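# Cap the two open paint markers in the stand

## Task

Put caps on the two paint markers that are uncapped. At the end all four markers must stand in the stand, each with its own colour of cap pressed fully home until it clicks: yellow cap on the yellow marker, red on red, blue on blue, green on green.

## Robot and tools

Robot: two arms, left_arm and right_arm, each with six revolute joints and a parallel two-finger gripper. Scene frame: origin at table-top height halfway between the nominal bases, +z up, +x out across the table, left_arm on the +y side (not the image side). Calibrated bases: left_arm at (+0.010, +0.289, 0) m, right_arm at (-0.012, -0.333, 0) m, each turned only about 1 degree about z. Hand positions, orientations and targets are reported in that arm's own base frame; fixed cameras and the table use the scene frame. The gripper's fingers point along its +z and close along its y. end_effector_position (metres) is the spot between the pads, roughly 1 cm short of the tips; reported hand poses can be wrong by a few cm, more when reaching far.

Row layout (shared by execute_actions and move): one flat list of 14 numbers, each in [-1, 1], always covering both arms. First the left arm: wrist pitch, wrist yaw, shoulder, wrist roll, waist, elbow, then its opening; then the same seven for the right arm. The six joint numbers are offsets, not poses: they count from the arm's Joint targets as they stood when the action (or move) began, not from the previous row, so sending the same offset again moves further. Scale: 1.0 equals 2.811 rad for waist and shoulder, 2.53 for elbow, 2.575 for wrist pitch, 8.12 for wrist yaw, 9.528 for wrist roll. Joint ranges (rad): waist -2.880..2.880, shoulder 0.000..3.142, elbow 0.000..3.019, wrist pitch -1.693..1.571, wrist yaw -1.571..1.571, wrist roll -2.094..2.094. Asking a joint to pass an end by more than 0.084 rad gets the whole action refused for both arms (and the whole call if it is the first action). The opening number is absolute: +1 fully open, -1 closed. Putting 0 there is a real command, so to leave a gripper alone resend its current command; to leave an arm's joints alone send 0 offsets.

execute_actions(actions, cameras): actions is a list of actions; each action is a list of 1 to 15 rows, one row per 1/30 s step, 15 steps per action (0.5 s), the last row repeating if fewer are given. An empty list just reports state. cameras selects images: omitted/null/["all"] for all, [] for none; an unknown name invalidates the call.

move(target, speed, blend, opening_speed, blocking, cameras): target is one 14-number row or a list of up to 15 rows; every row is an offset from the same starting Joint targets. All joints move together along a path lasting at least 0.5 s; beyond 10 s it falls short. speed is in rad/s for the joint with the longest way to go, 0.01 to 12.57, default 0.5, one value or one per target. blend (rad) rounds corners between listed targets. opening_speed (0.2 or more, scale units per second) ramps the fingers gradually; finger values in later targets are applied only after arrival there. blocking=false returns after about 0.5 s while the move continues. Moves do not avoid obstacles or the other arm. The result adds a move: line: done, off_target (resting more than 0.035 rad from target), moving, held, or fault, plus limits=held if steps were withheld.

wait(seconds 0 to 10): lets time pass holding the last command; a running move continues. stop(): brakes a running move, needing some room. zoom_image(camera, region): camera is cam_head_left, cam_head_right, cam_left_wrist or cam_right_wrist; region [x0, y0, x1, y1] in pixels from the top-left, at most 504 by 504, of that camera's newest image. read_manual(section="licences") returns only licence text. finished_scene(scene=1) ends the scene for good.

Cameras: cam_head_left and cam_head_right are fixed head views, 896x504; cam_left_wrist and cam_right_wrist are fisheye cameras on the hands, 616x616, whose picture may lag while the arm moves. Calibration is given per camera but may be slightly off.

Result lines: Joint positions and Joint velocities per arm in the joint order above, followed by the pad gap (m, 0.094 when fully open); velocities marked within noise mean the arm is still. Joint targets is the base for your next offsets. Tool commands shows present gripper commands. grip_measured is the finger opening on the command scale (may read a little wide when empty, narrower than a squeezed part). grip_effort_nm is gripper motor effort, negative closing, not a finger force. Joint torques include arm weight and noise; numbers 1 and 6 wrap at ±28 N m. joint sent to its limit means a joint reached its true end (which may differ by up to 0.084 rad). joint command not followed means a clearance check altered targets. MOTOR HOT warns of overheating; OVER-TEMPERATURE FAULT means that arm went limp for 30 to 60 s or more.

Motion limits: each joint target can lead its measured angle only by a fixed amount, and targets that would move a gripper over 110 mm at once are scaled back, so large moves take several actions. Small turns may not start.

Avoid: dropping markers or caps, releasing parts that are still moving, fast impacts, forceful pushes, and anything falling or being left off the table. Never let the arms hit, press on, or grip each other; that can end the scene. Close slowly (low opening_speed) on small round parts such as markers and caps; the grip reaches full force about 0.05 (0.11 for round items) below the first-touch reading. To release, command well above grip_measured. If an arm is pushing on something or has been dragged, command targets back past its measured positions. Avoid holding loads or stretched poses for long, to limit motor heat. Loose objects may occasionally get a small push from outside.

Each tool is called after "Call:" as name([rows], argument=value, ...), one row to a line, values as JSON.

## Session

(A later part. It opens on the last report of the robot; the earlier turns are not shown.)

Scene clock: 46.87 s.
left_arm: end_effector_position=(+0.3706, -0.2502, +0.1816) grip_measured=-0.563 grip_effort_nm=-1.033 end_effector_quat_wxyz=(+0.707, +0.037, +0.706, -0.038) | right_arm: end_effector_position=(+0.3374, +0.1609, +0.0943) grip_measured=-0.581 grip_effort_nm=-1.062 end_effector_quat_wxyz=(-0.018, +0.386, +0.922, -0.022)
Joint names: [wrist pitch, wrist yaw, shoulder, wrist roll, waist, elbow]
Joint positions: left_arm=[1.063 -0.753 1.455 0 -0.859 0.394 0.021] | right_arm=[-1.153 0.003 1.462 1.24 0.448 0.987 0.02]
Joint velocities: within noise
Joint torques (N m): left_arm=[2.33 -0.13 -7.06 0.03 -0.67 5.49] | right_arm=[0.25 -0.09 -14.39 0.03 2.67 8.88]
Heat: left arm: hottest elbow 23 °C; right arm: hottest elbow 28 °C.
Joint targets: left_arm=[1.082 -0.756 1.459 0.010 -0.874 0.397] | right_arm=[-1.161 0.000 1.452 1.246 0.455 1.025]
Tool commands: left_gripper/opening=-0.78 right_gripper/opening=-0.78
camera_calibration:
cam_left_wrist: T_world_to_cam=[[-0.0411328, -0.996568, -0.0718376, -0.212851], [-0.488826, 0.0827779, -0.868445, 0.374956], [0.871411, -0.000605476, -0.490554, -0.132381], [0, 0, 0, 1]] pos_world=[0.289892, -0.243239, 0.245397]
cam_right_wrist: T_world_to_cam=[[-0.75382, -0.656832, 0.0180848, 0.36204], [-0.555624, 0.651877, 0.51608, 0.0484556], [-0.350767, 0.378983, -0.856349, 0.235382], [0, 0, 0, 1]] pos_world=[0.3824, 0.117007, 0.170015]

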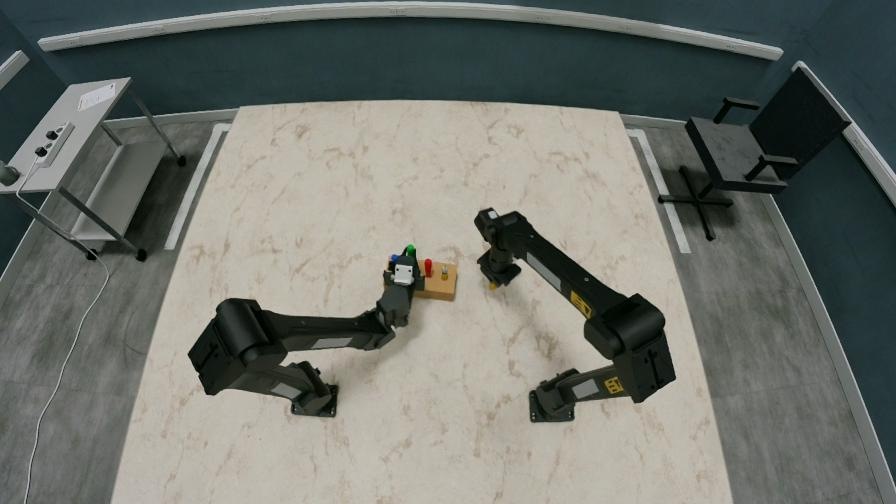

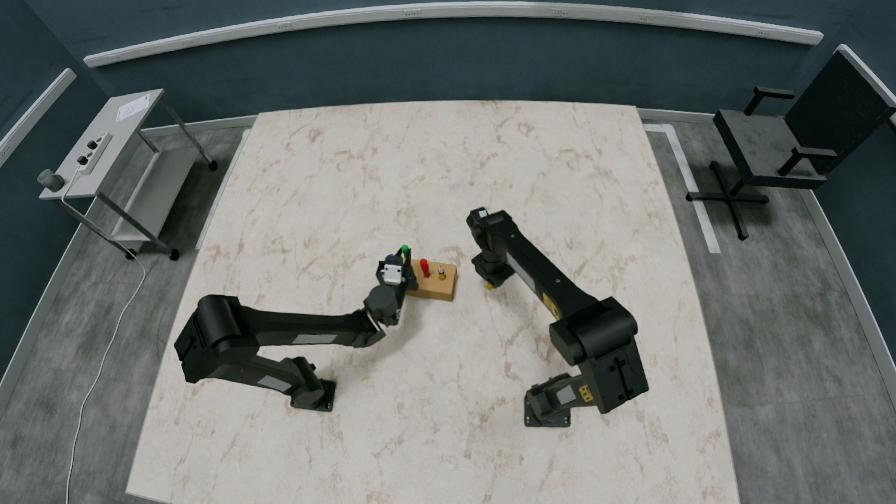

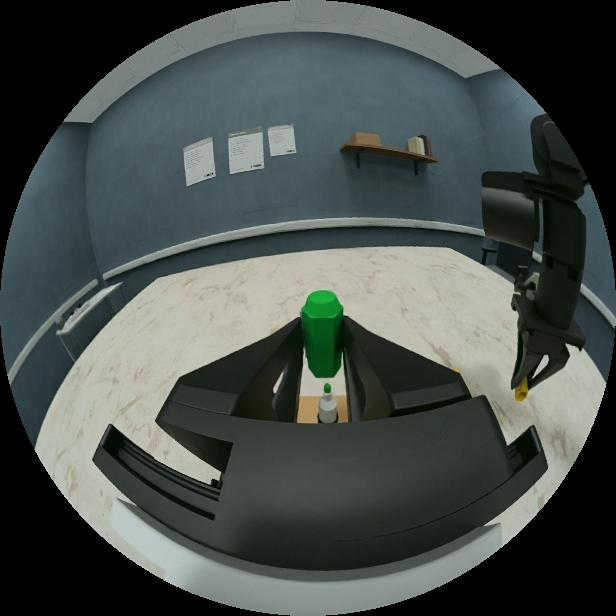

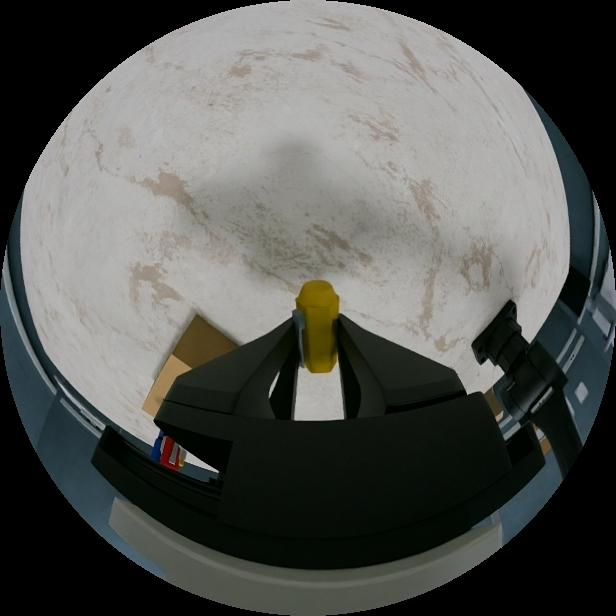

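Call:
move(target=[0.01693, -0.00142, 0.01245, 0, -0.00409, -0.00435, -0.78, 0, 0, 0, 0, 0, 0, -0.78], speed=0.1)

Call:
zoom_image(camera="cam_left_wrist", region=[280, 340, 380, 430])

Call:
zoom_image(camera="cam_head_left", region=[385, 235, 435, 270])

Call:
zoom_image(camera="cam_head_right", region=[380, 235, 430, 270])

Scene clock: 48.57 s.
left_arm: end_effector_position=(+0.3673, -0.2518, +0.1756) grip_measured=-0.563 grip_effort_nm=-1.028 end_effector_quat_wxyz=(+0.709, +0.035, +0.703, -0.040) | right_arm: end_effector_position=(+0.3374, +0.1609, +0.0943) grip_measured=-0.581 grip_effort_nm=-1.057 end_effector_quat_wxyz=(-0.018, +0.386, +0.922, -0.022)
Joint names: [wrist pitch, wrist yaw, shoulder, wrist roll, waist, elbow]
Joint positions: left_arm=[1.109 -0.765 1.485 0 -0.87 0.387 0.021] | right_arm=[-1.153 0.003 1.462 1.24 0.448 0.987 0.02]
Joint velocities: within noise
Joint torques (N m): left_arm=[2.24 -0.12 -6.83 0.03 -0.62 4.9] | right_arm=[0.24 -0.1 -14.33 0.03 2.67 8.87]
Heat: left arm: hottest elbow 23 °C; right arm: hottest elbow 28 °C.
Joint targets: left_arm=[1.125 -0.768 1.494 0.010 -0.886 0.386] | right_arm=[-1.161 0.000 1.452 1.246 0.455 1.025]
move: off_target (right_arm); right_arm: the elbow is farthest, 0.038 rad from its target
camera_calibration:
cam_left_wrist: T_world_to_cam=[[-0.0403305, -0.997029, -0.0656307, -0.216471], [-0.484179, 0.0769581, -0.871578, 0.36577], [0.874039, -0.00337424, -0.485844, -0.135026], [0, 0, 0, 1]] pos_world=[0.286386, -0.244432, 0.238988]
cam_right_wrist: T_world_to_cam=[[-0.75382, -0.656832, 0.0180848, 0.36204], [-0.555624, 0.651877, 0.51608, 0.0484556], [-0.350767, 0.378983, -0.856349, 0.235382], [0, 0, 0, 1]] pos_world=[0.3824, 0.117007, 0.170015]

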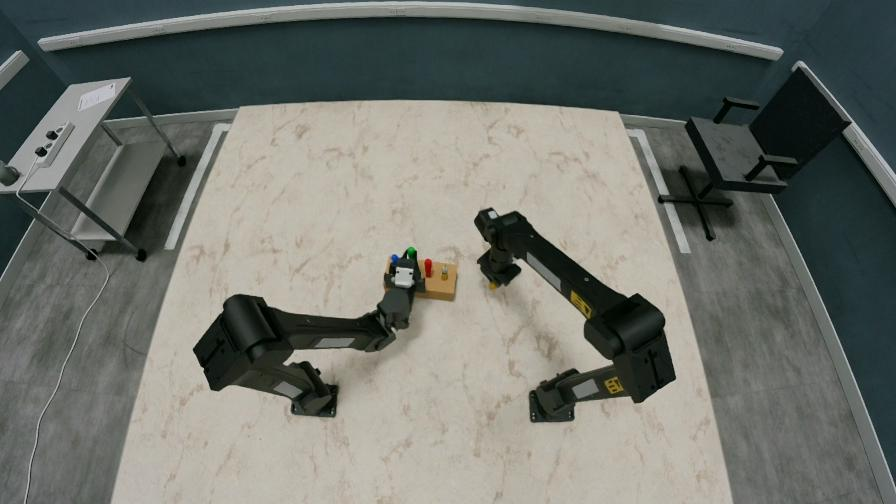

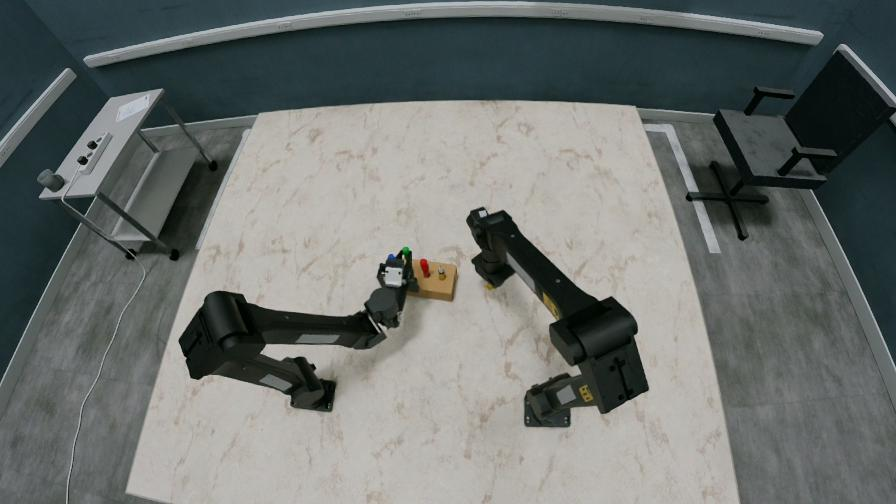

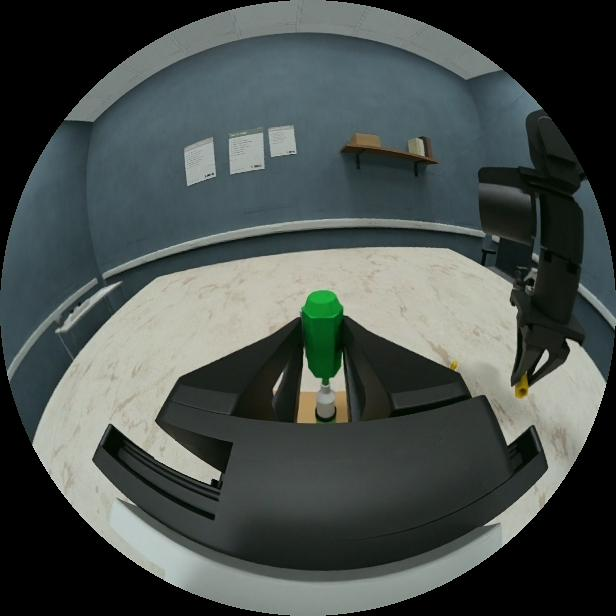

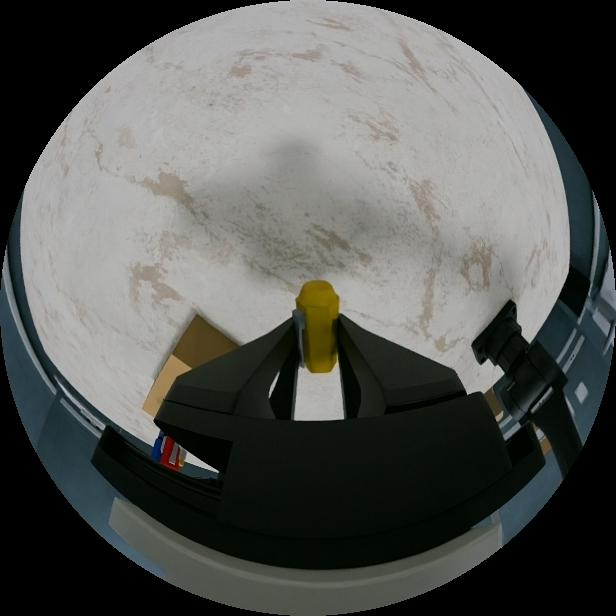

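Scaled by 5.040 from the camera's 616x616 image, which has a finer 880x880 frame.

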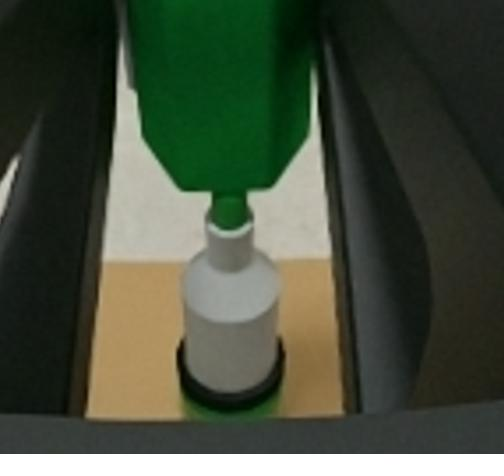

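Scaled by 10.080 from the camera's 896x504 image, which has a finer 1280x720 frame.

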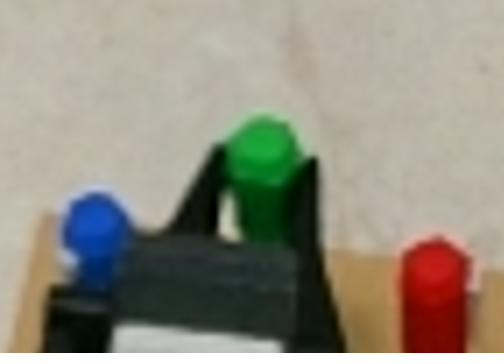

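Scaled by 10.080 from the camera's 896x504 image, which has a finer 1280x720 frame.

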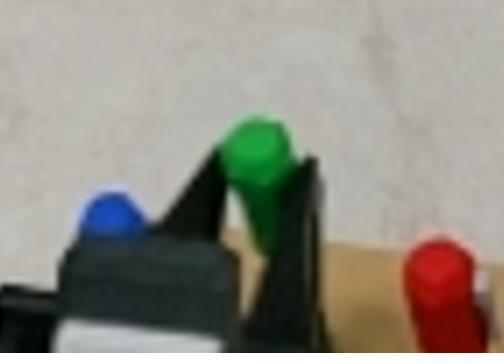

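Call:
move(target=[0.02175, -0.00025, 0.02049, 0, -0.0006, -0.00237, -0.78, 0, 0, 0, 0, 0, 0, -0.78], speed=0.08)

Call:
zoom_image(camera="cam_left_wrist", region=[280, 340, 380, 430])

Call:
zoom_image(camera="cam_head_left", region=[385, 235, 435, 270])

Scene clock: 50.70 s.
left_arm: end_effector_position=(+0.3682, -0.2522, +0.1739) grip_measured=-0.563 grip_effort_nm=-1.033 end_effector_quat_wxyz=(+0.717, +0.025, +0.695, -0.047) | right_arm: end_effector_position=(+0.3374, +0.1609, +0.0943) grip_measured=-0.581 grip_effort_nm=-1.053 end_effector_quat_wxyz=(-0.018, +0.386, +0.922, -0.022)
Joint names: [wrist pitch, wrist yaw, shoulder, wrist roll, waist, elbow]
Joint positions: left_arm=[1.183 -0.77 1.525 0.002 -0.871 0.387 0.021] | right_arm=[-1.153 0.003 1.462 1.24 0.448 0.987 0.02]
Joint velocities: within noise
Joint torques (N m): left_arm=[1.57 0 -5.77 0.02 -0.79 4.14] | right_arm=[0.27 -0.09 -14.39 0.03 2.78 8.88]
Heat: left arm: hottest elbow 23 °C; right arm: hottest elbow 28 °C.
Joint targets: left_arm=[1.181 -0.770 1.551 0.010 -0.887 0.380] | right_arm=[-1.161 0.000 1.452 1.246 0.455 1.025]
move: off_target (right_arm); right_arm: the elbow is farthest, 0.038 rad from its target
camera_calibration:
cam_left_wrist: T_world_to_cam=[[-0.0349959, -0.998536, -0.0412542, -0.223547], [-0.465005, 0.0528083, -0.883732, 0.353642], [0.884616, -0.0117435, -0.466172, -0.145981], [0, 0, 0, 1]] pos_world=[0.285759, -0.243609, 0.235251]
cam_right_wrist: T_world_to_cam=[[-0.75382, -0.656832, 0.0180848, 0.36204], [-0.555624, 0.651877, 0.51608, 0.0484556], [-0.350767, 0.378983, -0.856349, 0.235382], [0, 0, 0, 1]] pos_world=[0.3824, 0.117007, 0.170015]

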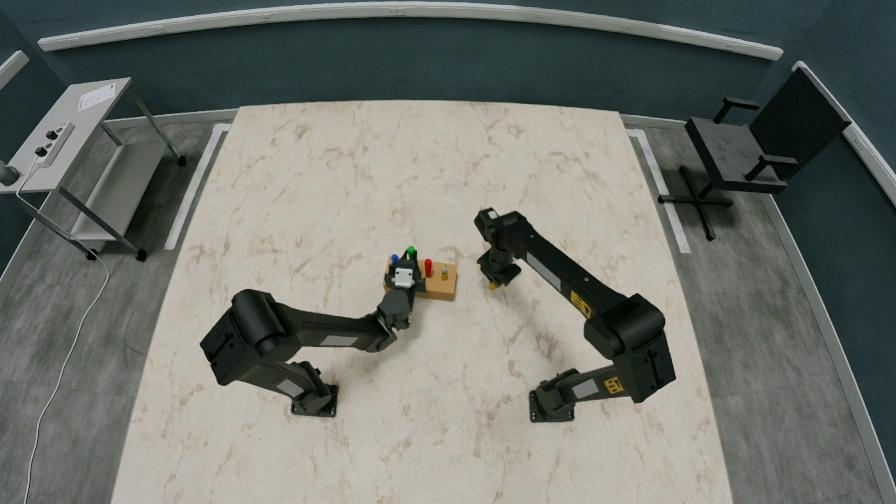

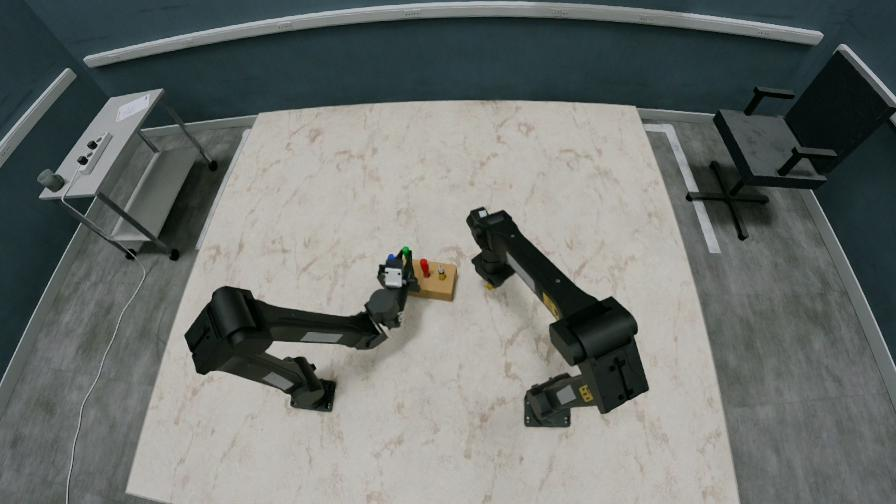

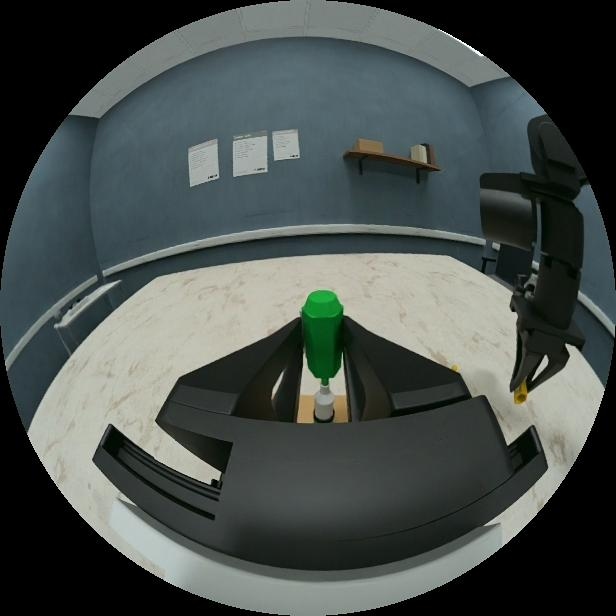

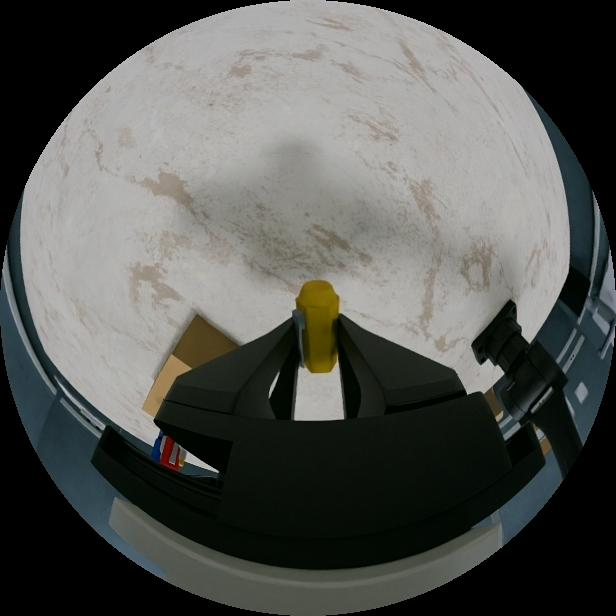

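Scaled by 5.040 from the camera's 616x616 image, which has a finer 880x880 frame.

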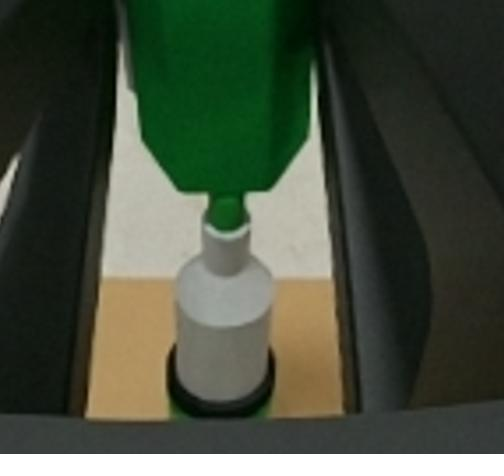

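Scaled by 10.080 from the camera's 896x504 image, which has a finer 1280x720 frame.

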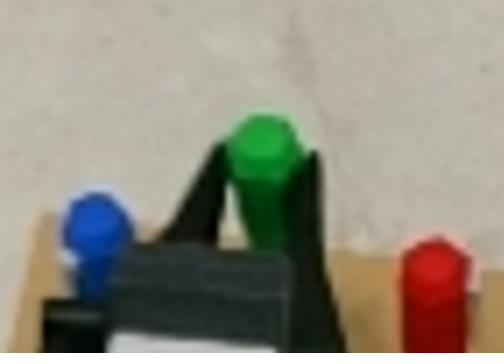

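Call:
zoom_image(camera="cam_left_wrist", region=[310, 365, 345, 395])

Call:
zoom_image(camera="cam_head_right", region=[380, 235, 430, 270])

Scaled by 14.400 from the camera's 616x616 image, which has a finer 880x880 frame.

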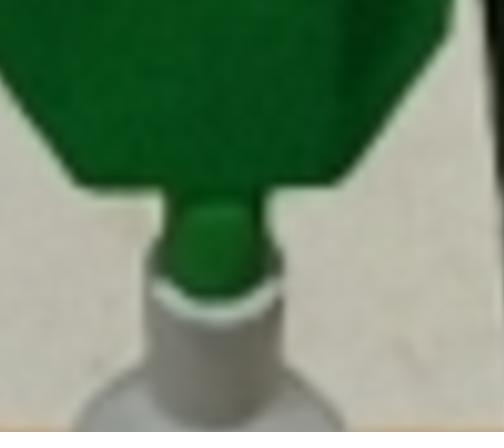

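Scaled by 10.080 from the camera's 896x504 image, which has a finer 1280x720 frame.

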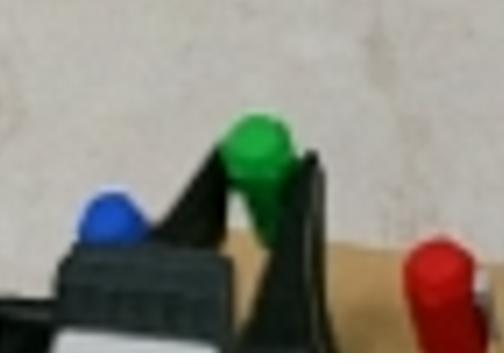

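Call:
move([
  [-0.07546, -0.00135, -0.06201, 0, -0.00413, 0.0087, -0.78, 0, 0, 0, 0, 0, 0, -0.78],
  [-0.05192, -0.00135, -0.04457, 0, -0.00413, 0.00292, -0.78, 0, 0, 0, 0, 0, 0, -0.78],
], speed=0.15, cameras=["cam_head_left", "cam_head_right", "cam_left_wrist"])

Call:
zoom_image(camera="cam_left_wrist", region=[300, 360, 350, 410])

Call:
zoom_image(camera="cam_head_left", region=[385, 235, 435, 270])

Call:
zoom_image(camera="cam_head_right", region=[380, 235, 430, 270])

Scene clock: 55.03 s.
left_arm: end_effector_position=(+0.3622, -0.2520, +0.1852) grip_measured=-0.564 grip_effort_nm=-1.038 end_effector_quat_wxyz=(+0.705, +0.040, +0.708, -0.035) | right_arm: end_effector_position=(+0.3374, +0.1609, +0.0943) grip_measured=-0.581 grip_effort_nm=-1.062 end_effector_quat_wxyz=(-0.018, +0.386, +0.922, -0.022)
Joint names: [wrist pitch, wrist yaw, shoulder, wrist roll, waist, elbow]
Joint positions: left_arm=[1.028 -0.778 1.422 0.002 -0.884 0.387 0.021] | right_arm=[-1.153 0.003 1.462 1.24 0.448 0.987 0.02]
Joint velocities: within noise
Joint torques (N m): left_arm=[2.3 -0.13 -6.77 0.02 -0.62 5.45] | right_arm=[0.28 -0.09 -14.39 0.03 2.67 8.87]
Heat: left arm: hottest elbow 23 °C; right arm: hottest elbow 28 °C.
Joint targets: left_arm=[1.048 -0.781 1.426 0.010 -0.899 0.388] | right_arm=[-1.161 0.000 1.452 1.246 0.455 1.025]
move: off_target (right_arm); right_arm: the elbow is farthest, 0.038 rad from its target
camera_calibration:
cam_left_wrist: T_world_to_cam=[[-0.0415097, -0.995954, -0.0797093, -0.212956], [-0.493798, 0.0898035, -0.864927, 0.377145], [0.868585, 0.00345746, -0.495528, -0.120315], [0, 0, 0, 1]] pos_world=[0.281897, -0.245547, 0.249609]
Images, in order (width x height): cam_head_left 896x504, cam_head_right 896x504, cam_left_wrist 616x616.

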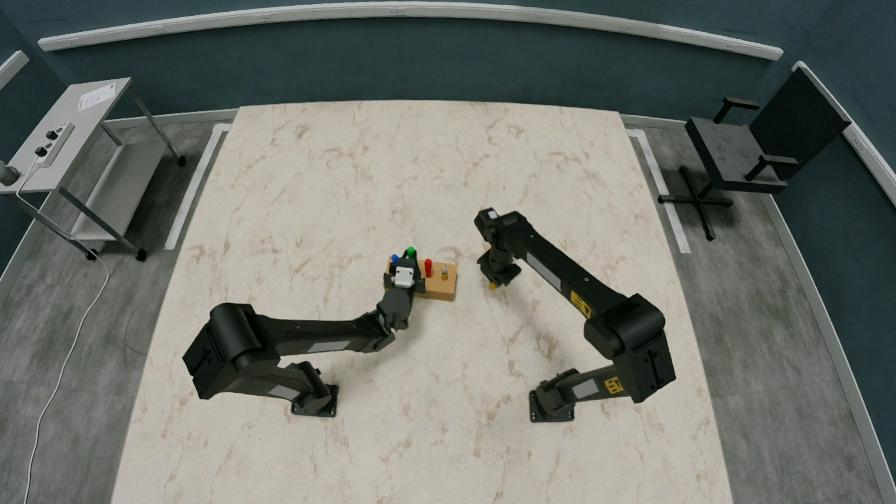

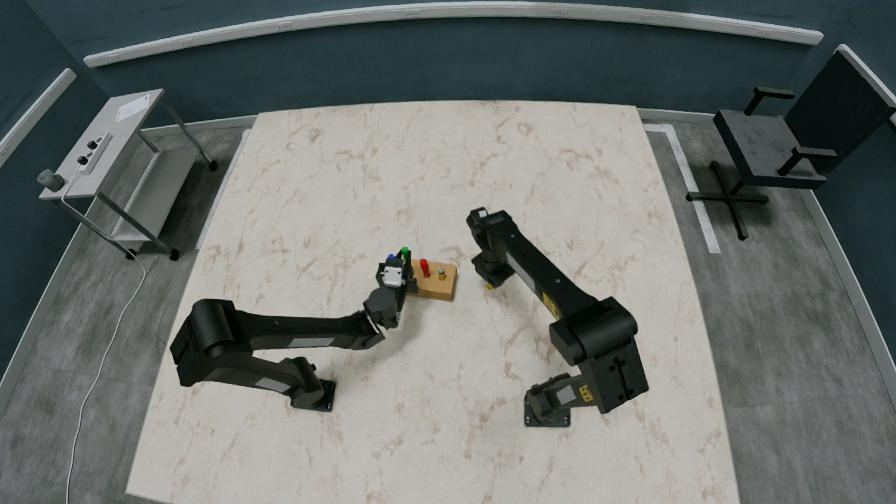

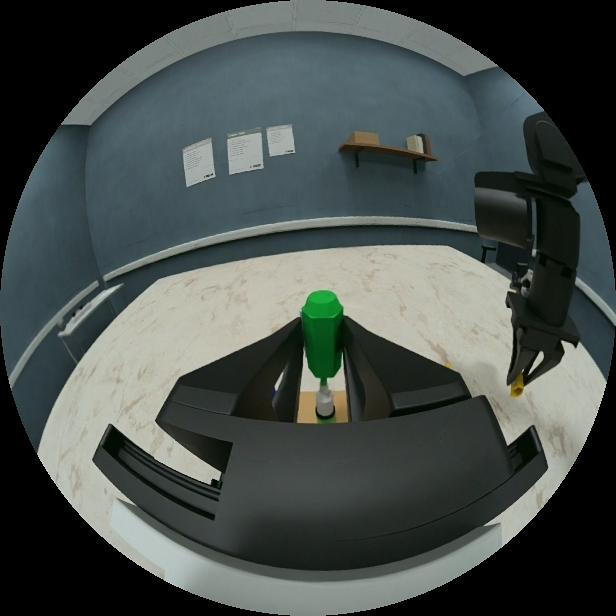

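Scaled by 10.080 from the camera's 616x616 image, which has a finer 880x880 frame.

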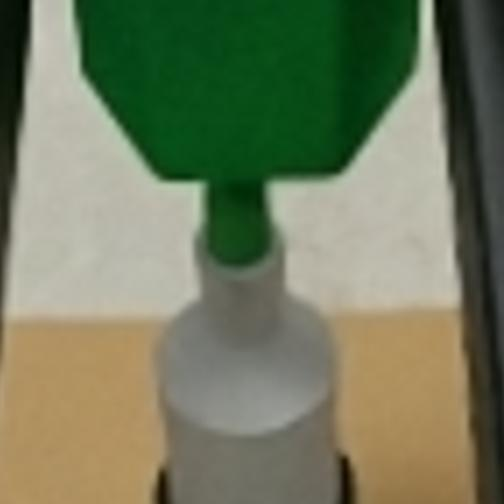

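Scaled by 10.080 from the camera's 896x504 image, which has a finer 1280x720 frame.

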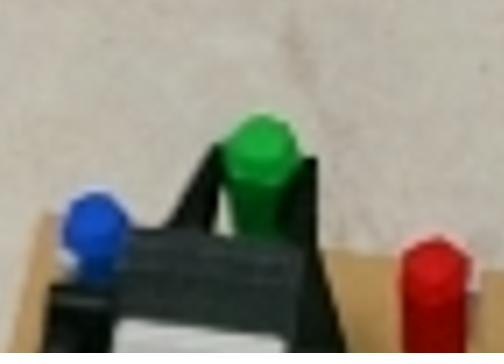

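Scaled by 10.080 from the camera's 896x504 image, which has a finer 1280x720 frame.

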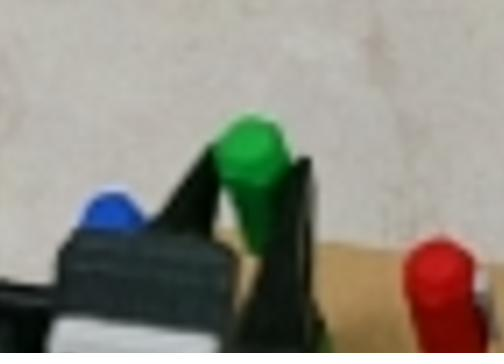

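Call:
execute_actions(actions=[])

Scene clock: 55.90 s.
left_arm: end_effector_position=(+0.3622, -0.2520, +0.1853) grip_measured=-0.564 grip_effort_nm=-1.033 end_effector_quat_wxyz=(+0.705, +0.040, +0.708, -0.035) | right_arm: end_effector_position=(+0.3374, +0.1609, +0.0943) grip_measured=-0.581 grip_effort_nm=-1.062 end_effector_quat_wxyz=(-0.018, +0.386, +0.922, -0.022)
Joint names: [wrist pitch, wrist yaw, shoulder, wrist roll, waist, elbow]
Joint positions: left_arm=[1.029 -0.778 1.422 0.002 -0.884 0.387 0.021] | right_arm=[-1.153 0.003 1.462 1.24 0.448 0.987 0.02]
Joint velocities: within noise
Joint torques (N m): left_arm=[2.33 -0.13 -6.77 0.02 -0.62 5.45] | right_arm=[0.24 -0.1 -14.39 0.03 2.73 8.88]
Heat: left arm: hottest elbow 23 °C; right arm: hottest elbow 28 °C.
Joint targets: left_arm=[1.048 -0.781 1.426 0.010 -0.899 0.388] | right_arm=[-1.161 0.000 1.452 1.246 0.455 1.025]
Tool commands: left_gripper/opening=-0.78 right_gripper/opening=-0.78
camera_calibration:
cam_left_wrist: T_world_to_cam=[[-0.0415657, -0.995972, -0.0794484, -0.213009], [-0.493597, 0.0896054, -0.865062, 0.377073], [0.868697, 0.0032586, -0.495334, -0.120443], [0, 0, 0, 1]] pos_world=[0.281897, -0.245547, 0.249608]
cam_right_wrist: T_world_to_cam=[[-0.75382, -0.656832, 0.0180848, 0.36204], [-0.555624, 0.651877, 0.51608, 0.0484556], [-0.350767, 0.378983, -0.856349, 0.235382], [0, 0, 0, 1]] pos_world=[0.3824, 0.117007, 0.170015]

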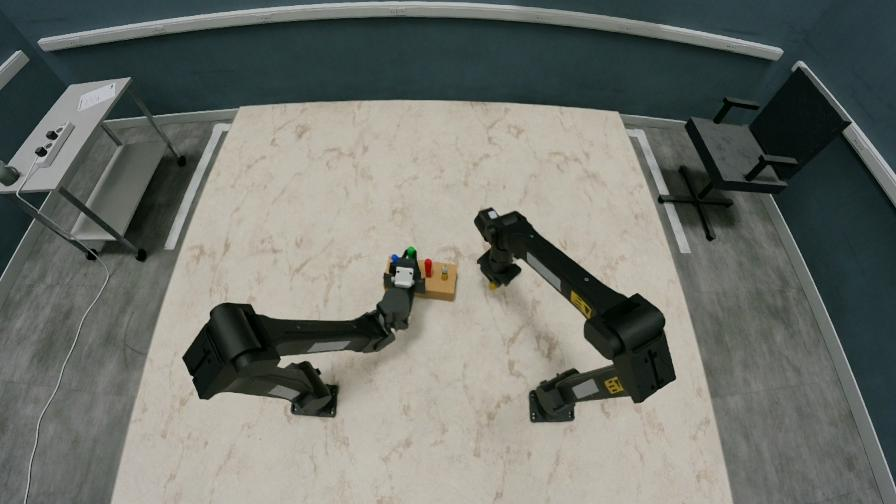

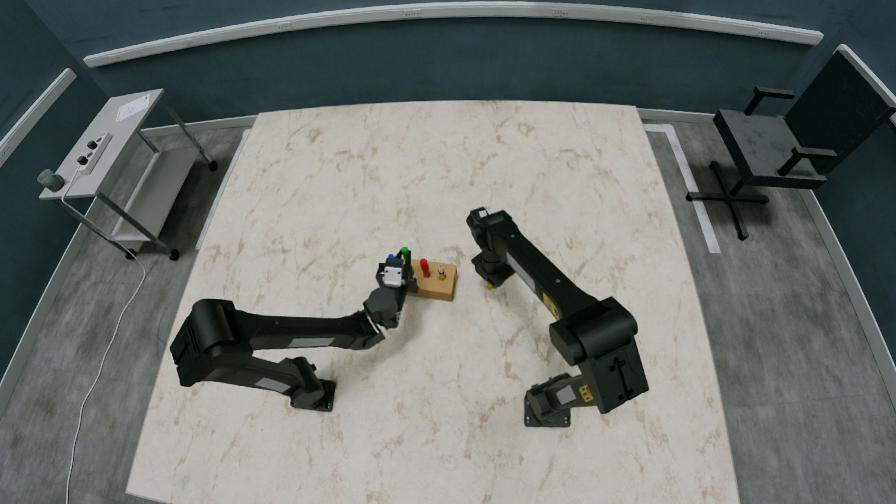

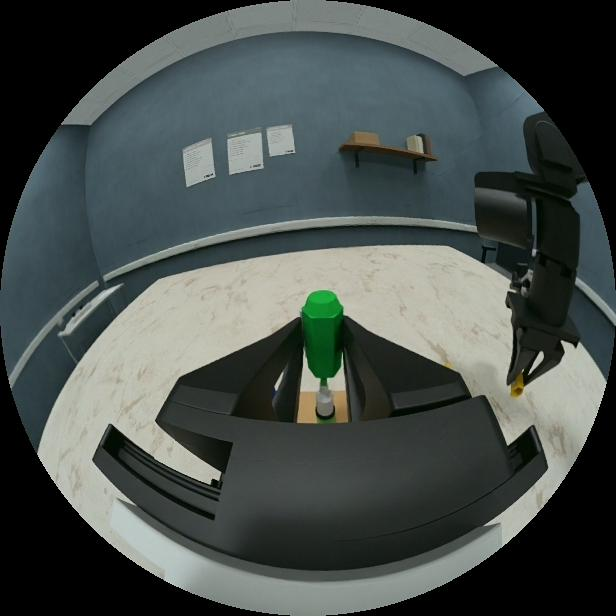

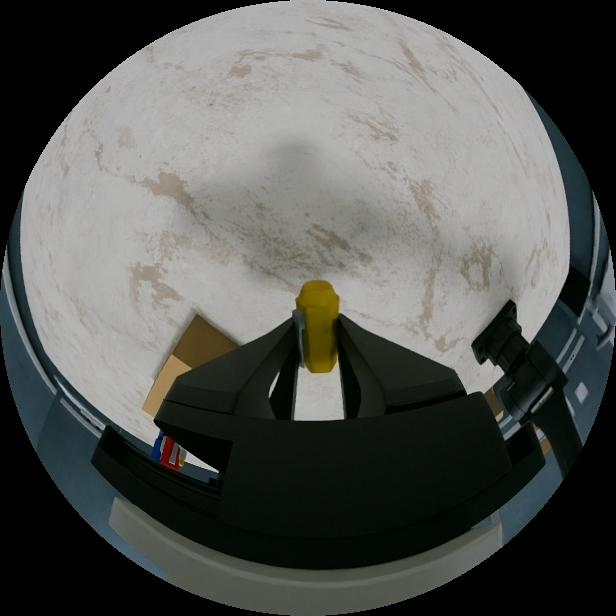

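Call:
zoom_image(camera="cam_left_wrist", region=[300, 360, 350, 410])

Call:
zoom_image(camera="cam_head_left", region=[370, 225, 470, 325])

Scaled by 10.080 from the camera's 616x616 image, which has a finer 880x880 frame.

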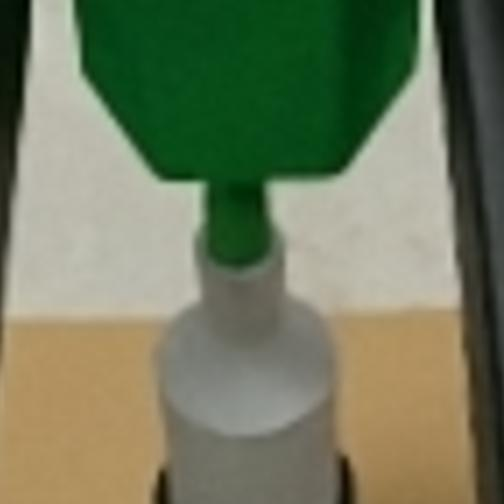

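Scaled by 5.040 from the camera's 896x504 image, which has a finer 1280x720 frame.

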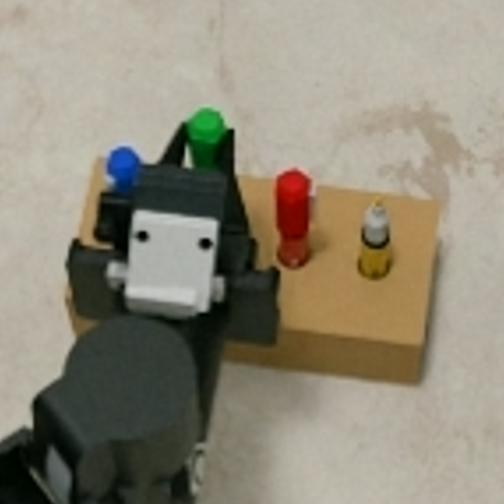

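Call:
zoom_image(camera="cam_left_wrist", region=[286, 286, 362, 362])

Scaled by 6.632 from the camera's 616x616 image, which has a finer 880x880 frame.

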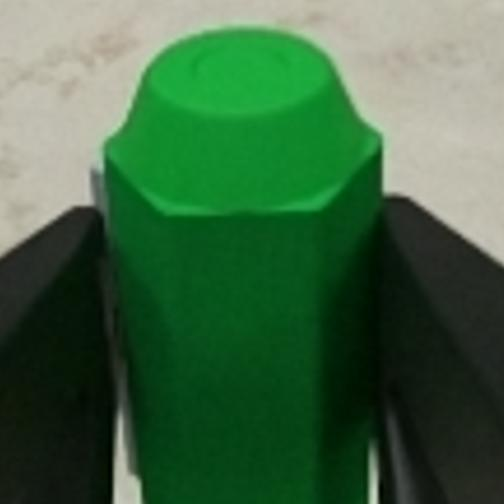

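Call:
zoom_image(camera="cam_left_wrist", region=[308, 368, 340, 400])

Call:
zoom_image(camera="cam_left_wrist", region=[300, 380, 350, 430])

Scaled by 15.750 from the camera's 616x616 image, which has a finer 880x880 frame.

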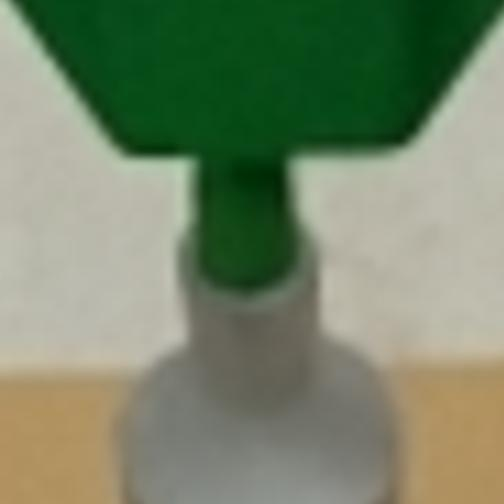

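Scaled by 10.080 from the camera's 616x616 image, which has a finer 880x880 frame.

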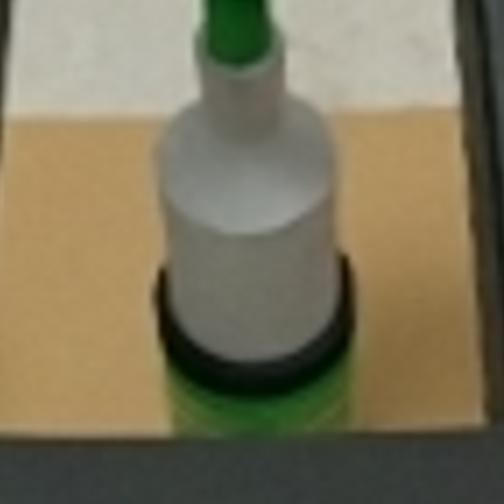

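Call:
move(target=[-0.0375, 0, -0.0285, 0, 0, 0.0066, -0.78, 0, 0, 0, 0, 0, 0, -0.78], speed=0.2, cameras=["cam_left_wrist", "cam_head_left", "cam_head_right"])

Call:
zoom_image(camera="cam_left_wrist", region=[300, 370, 350, 420])

Scene clock: 61.27 s.
left_arm: end_effector_position=(+0.3597, -0.2489, +0.1964) grip_measured=-0.564 grip_effort_nm=-1.033 end_effector_quat_wxyz=(+0.702, +0.042, +0.710, -0.033) | right_arm: end_effector_position=(+0.3374, +0.1609, +0.0943) grip_measured=-0.581 grip_effort_nm=-1.062 end_effector_quat_wxyz=(-0.018, +0.386, +0.922, -0.022)
Joint names: [wrist pitch, wrist yaw, shoulder, wrist roll, waist, elbow]
Joint positions: left_arm=[0.956 -0.778 1.359 0.002 -0.884 0.387 0.021] | right_arm=[-1.153 0.003 1.462 1.24 0.448 0.987 0.02]
Joint velocities: within noise
Joint torques (N m): left_arm=[1.43 -0.14 -7.59 0.02 -0.67 7.21] | right_arm=[0.25 -0.09 -14.33 0.03 2.73 8.91]
Heat: left arm: hottest elbow 23 °C; right arm: hottest elbow 29 °C.
Joint targets: left_arm=[0.951 -0.781 1.346 0.010 -0.899 0.404] | right_arm=[-1.161 0.000 1.452 1.246 0.455 1.025]
move: off_target (right_arm); right_arm: the elbow is farthest, 0.038 rad from its target
camera_calibration:
cam_left_wrist: T_world_to_cam=[[-0.0420134, -0.995385, -0.0862767, -0.20754], [-0.498639, 0.0957194, -0.861509, 0.387818], [0.865791, 0.00682602, -0.500359, -0.10989], [0, 0, 0, 1]] pos_world=[0.279803, -0.242954, 0.261218]
Images, in order (width x height): cam_head_left 896x504, cam_head_right 896x504, cam_left_wrist 616x616.

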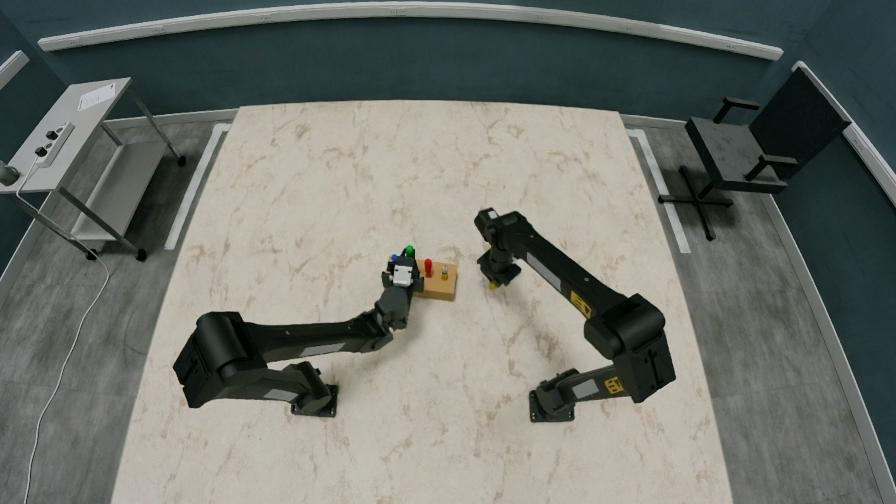

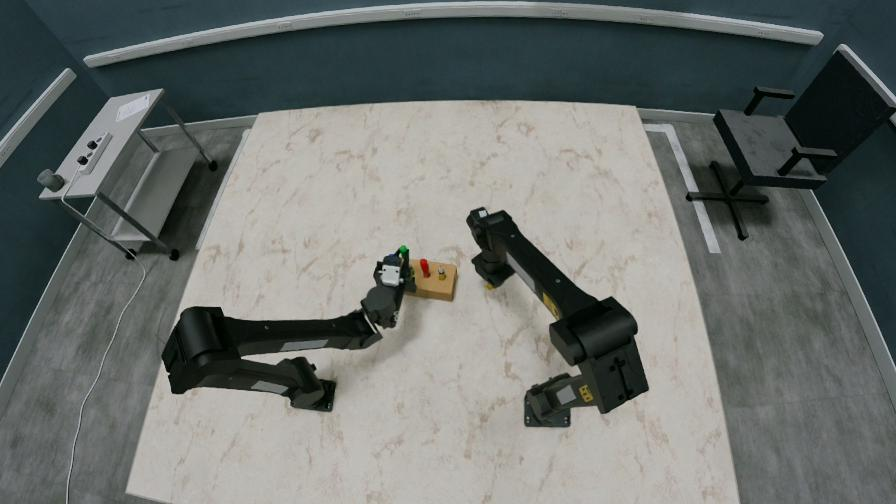

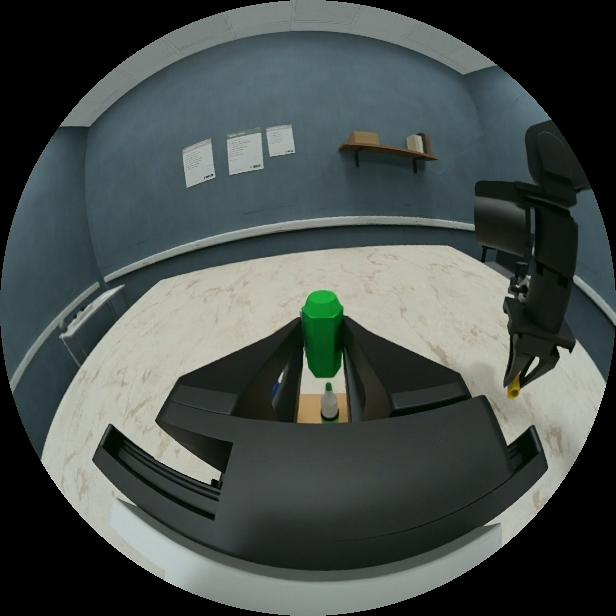

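Scaled by 10.080 from the camera's 616x616 image, which has a finer 880x880 frame.

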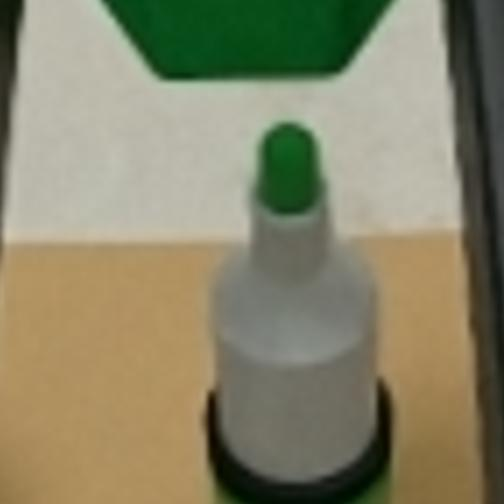

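Call:
zoom_image(camera="cam_left_wrist", region=[312, 376, 344, 408])

Call:
zoom_image(camera="cam_left_wrist", region=[286, 346, 362, 422])

Scaled by 15.750 from the camera's 616x616 image, which has a finer 880x880 frame.

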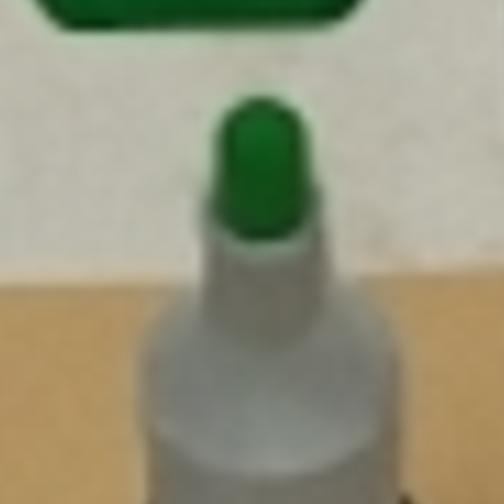

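Scaled by 6.632 from the camera's 616x616 image, which has a finer 880x880 frame.

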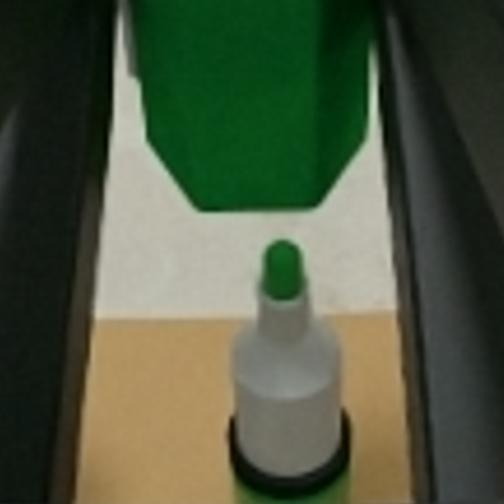

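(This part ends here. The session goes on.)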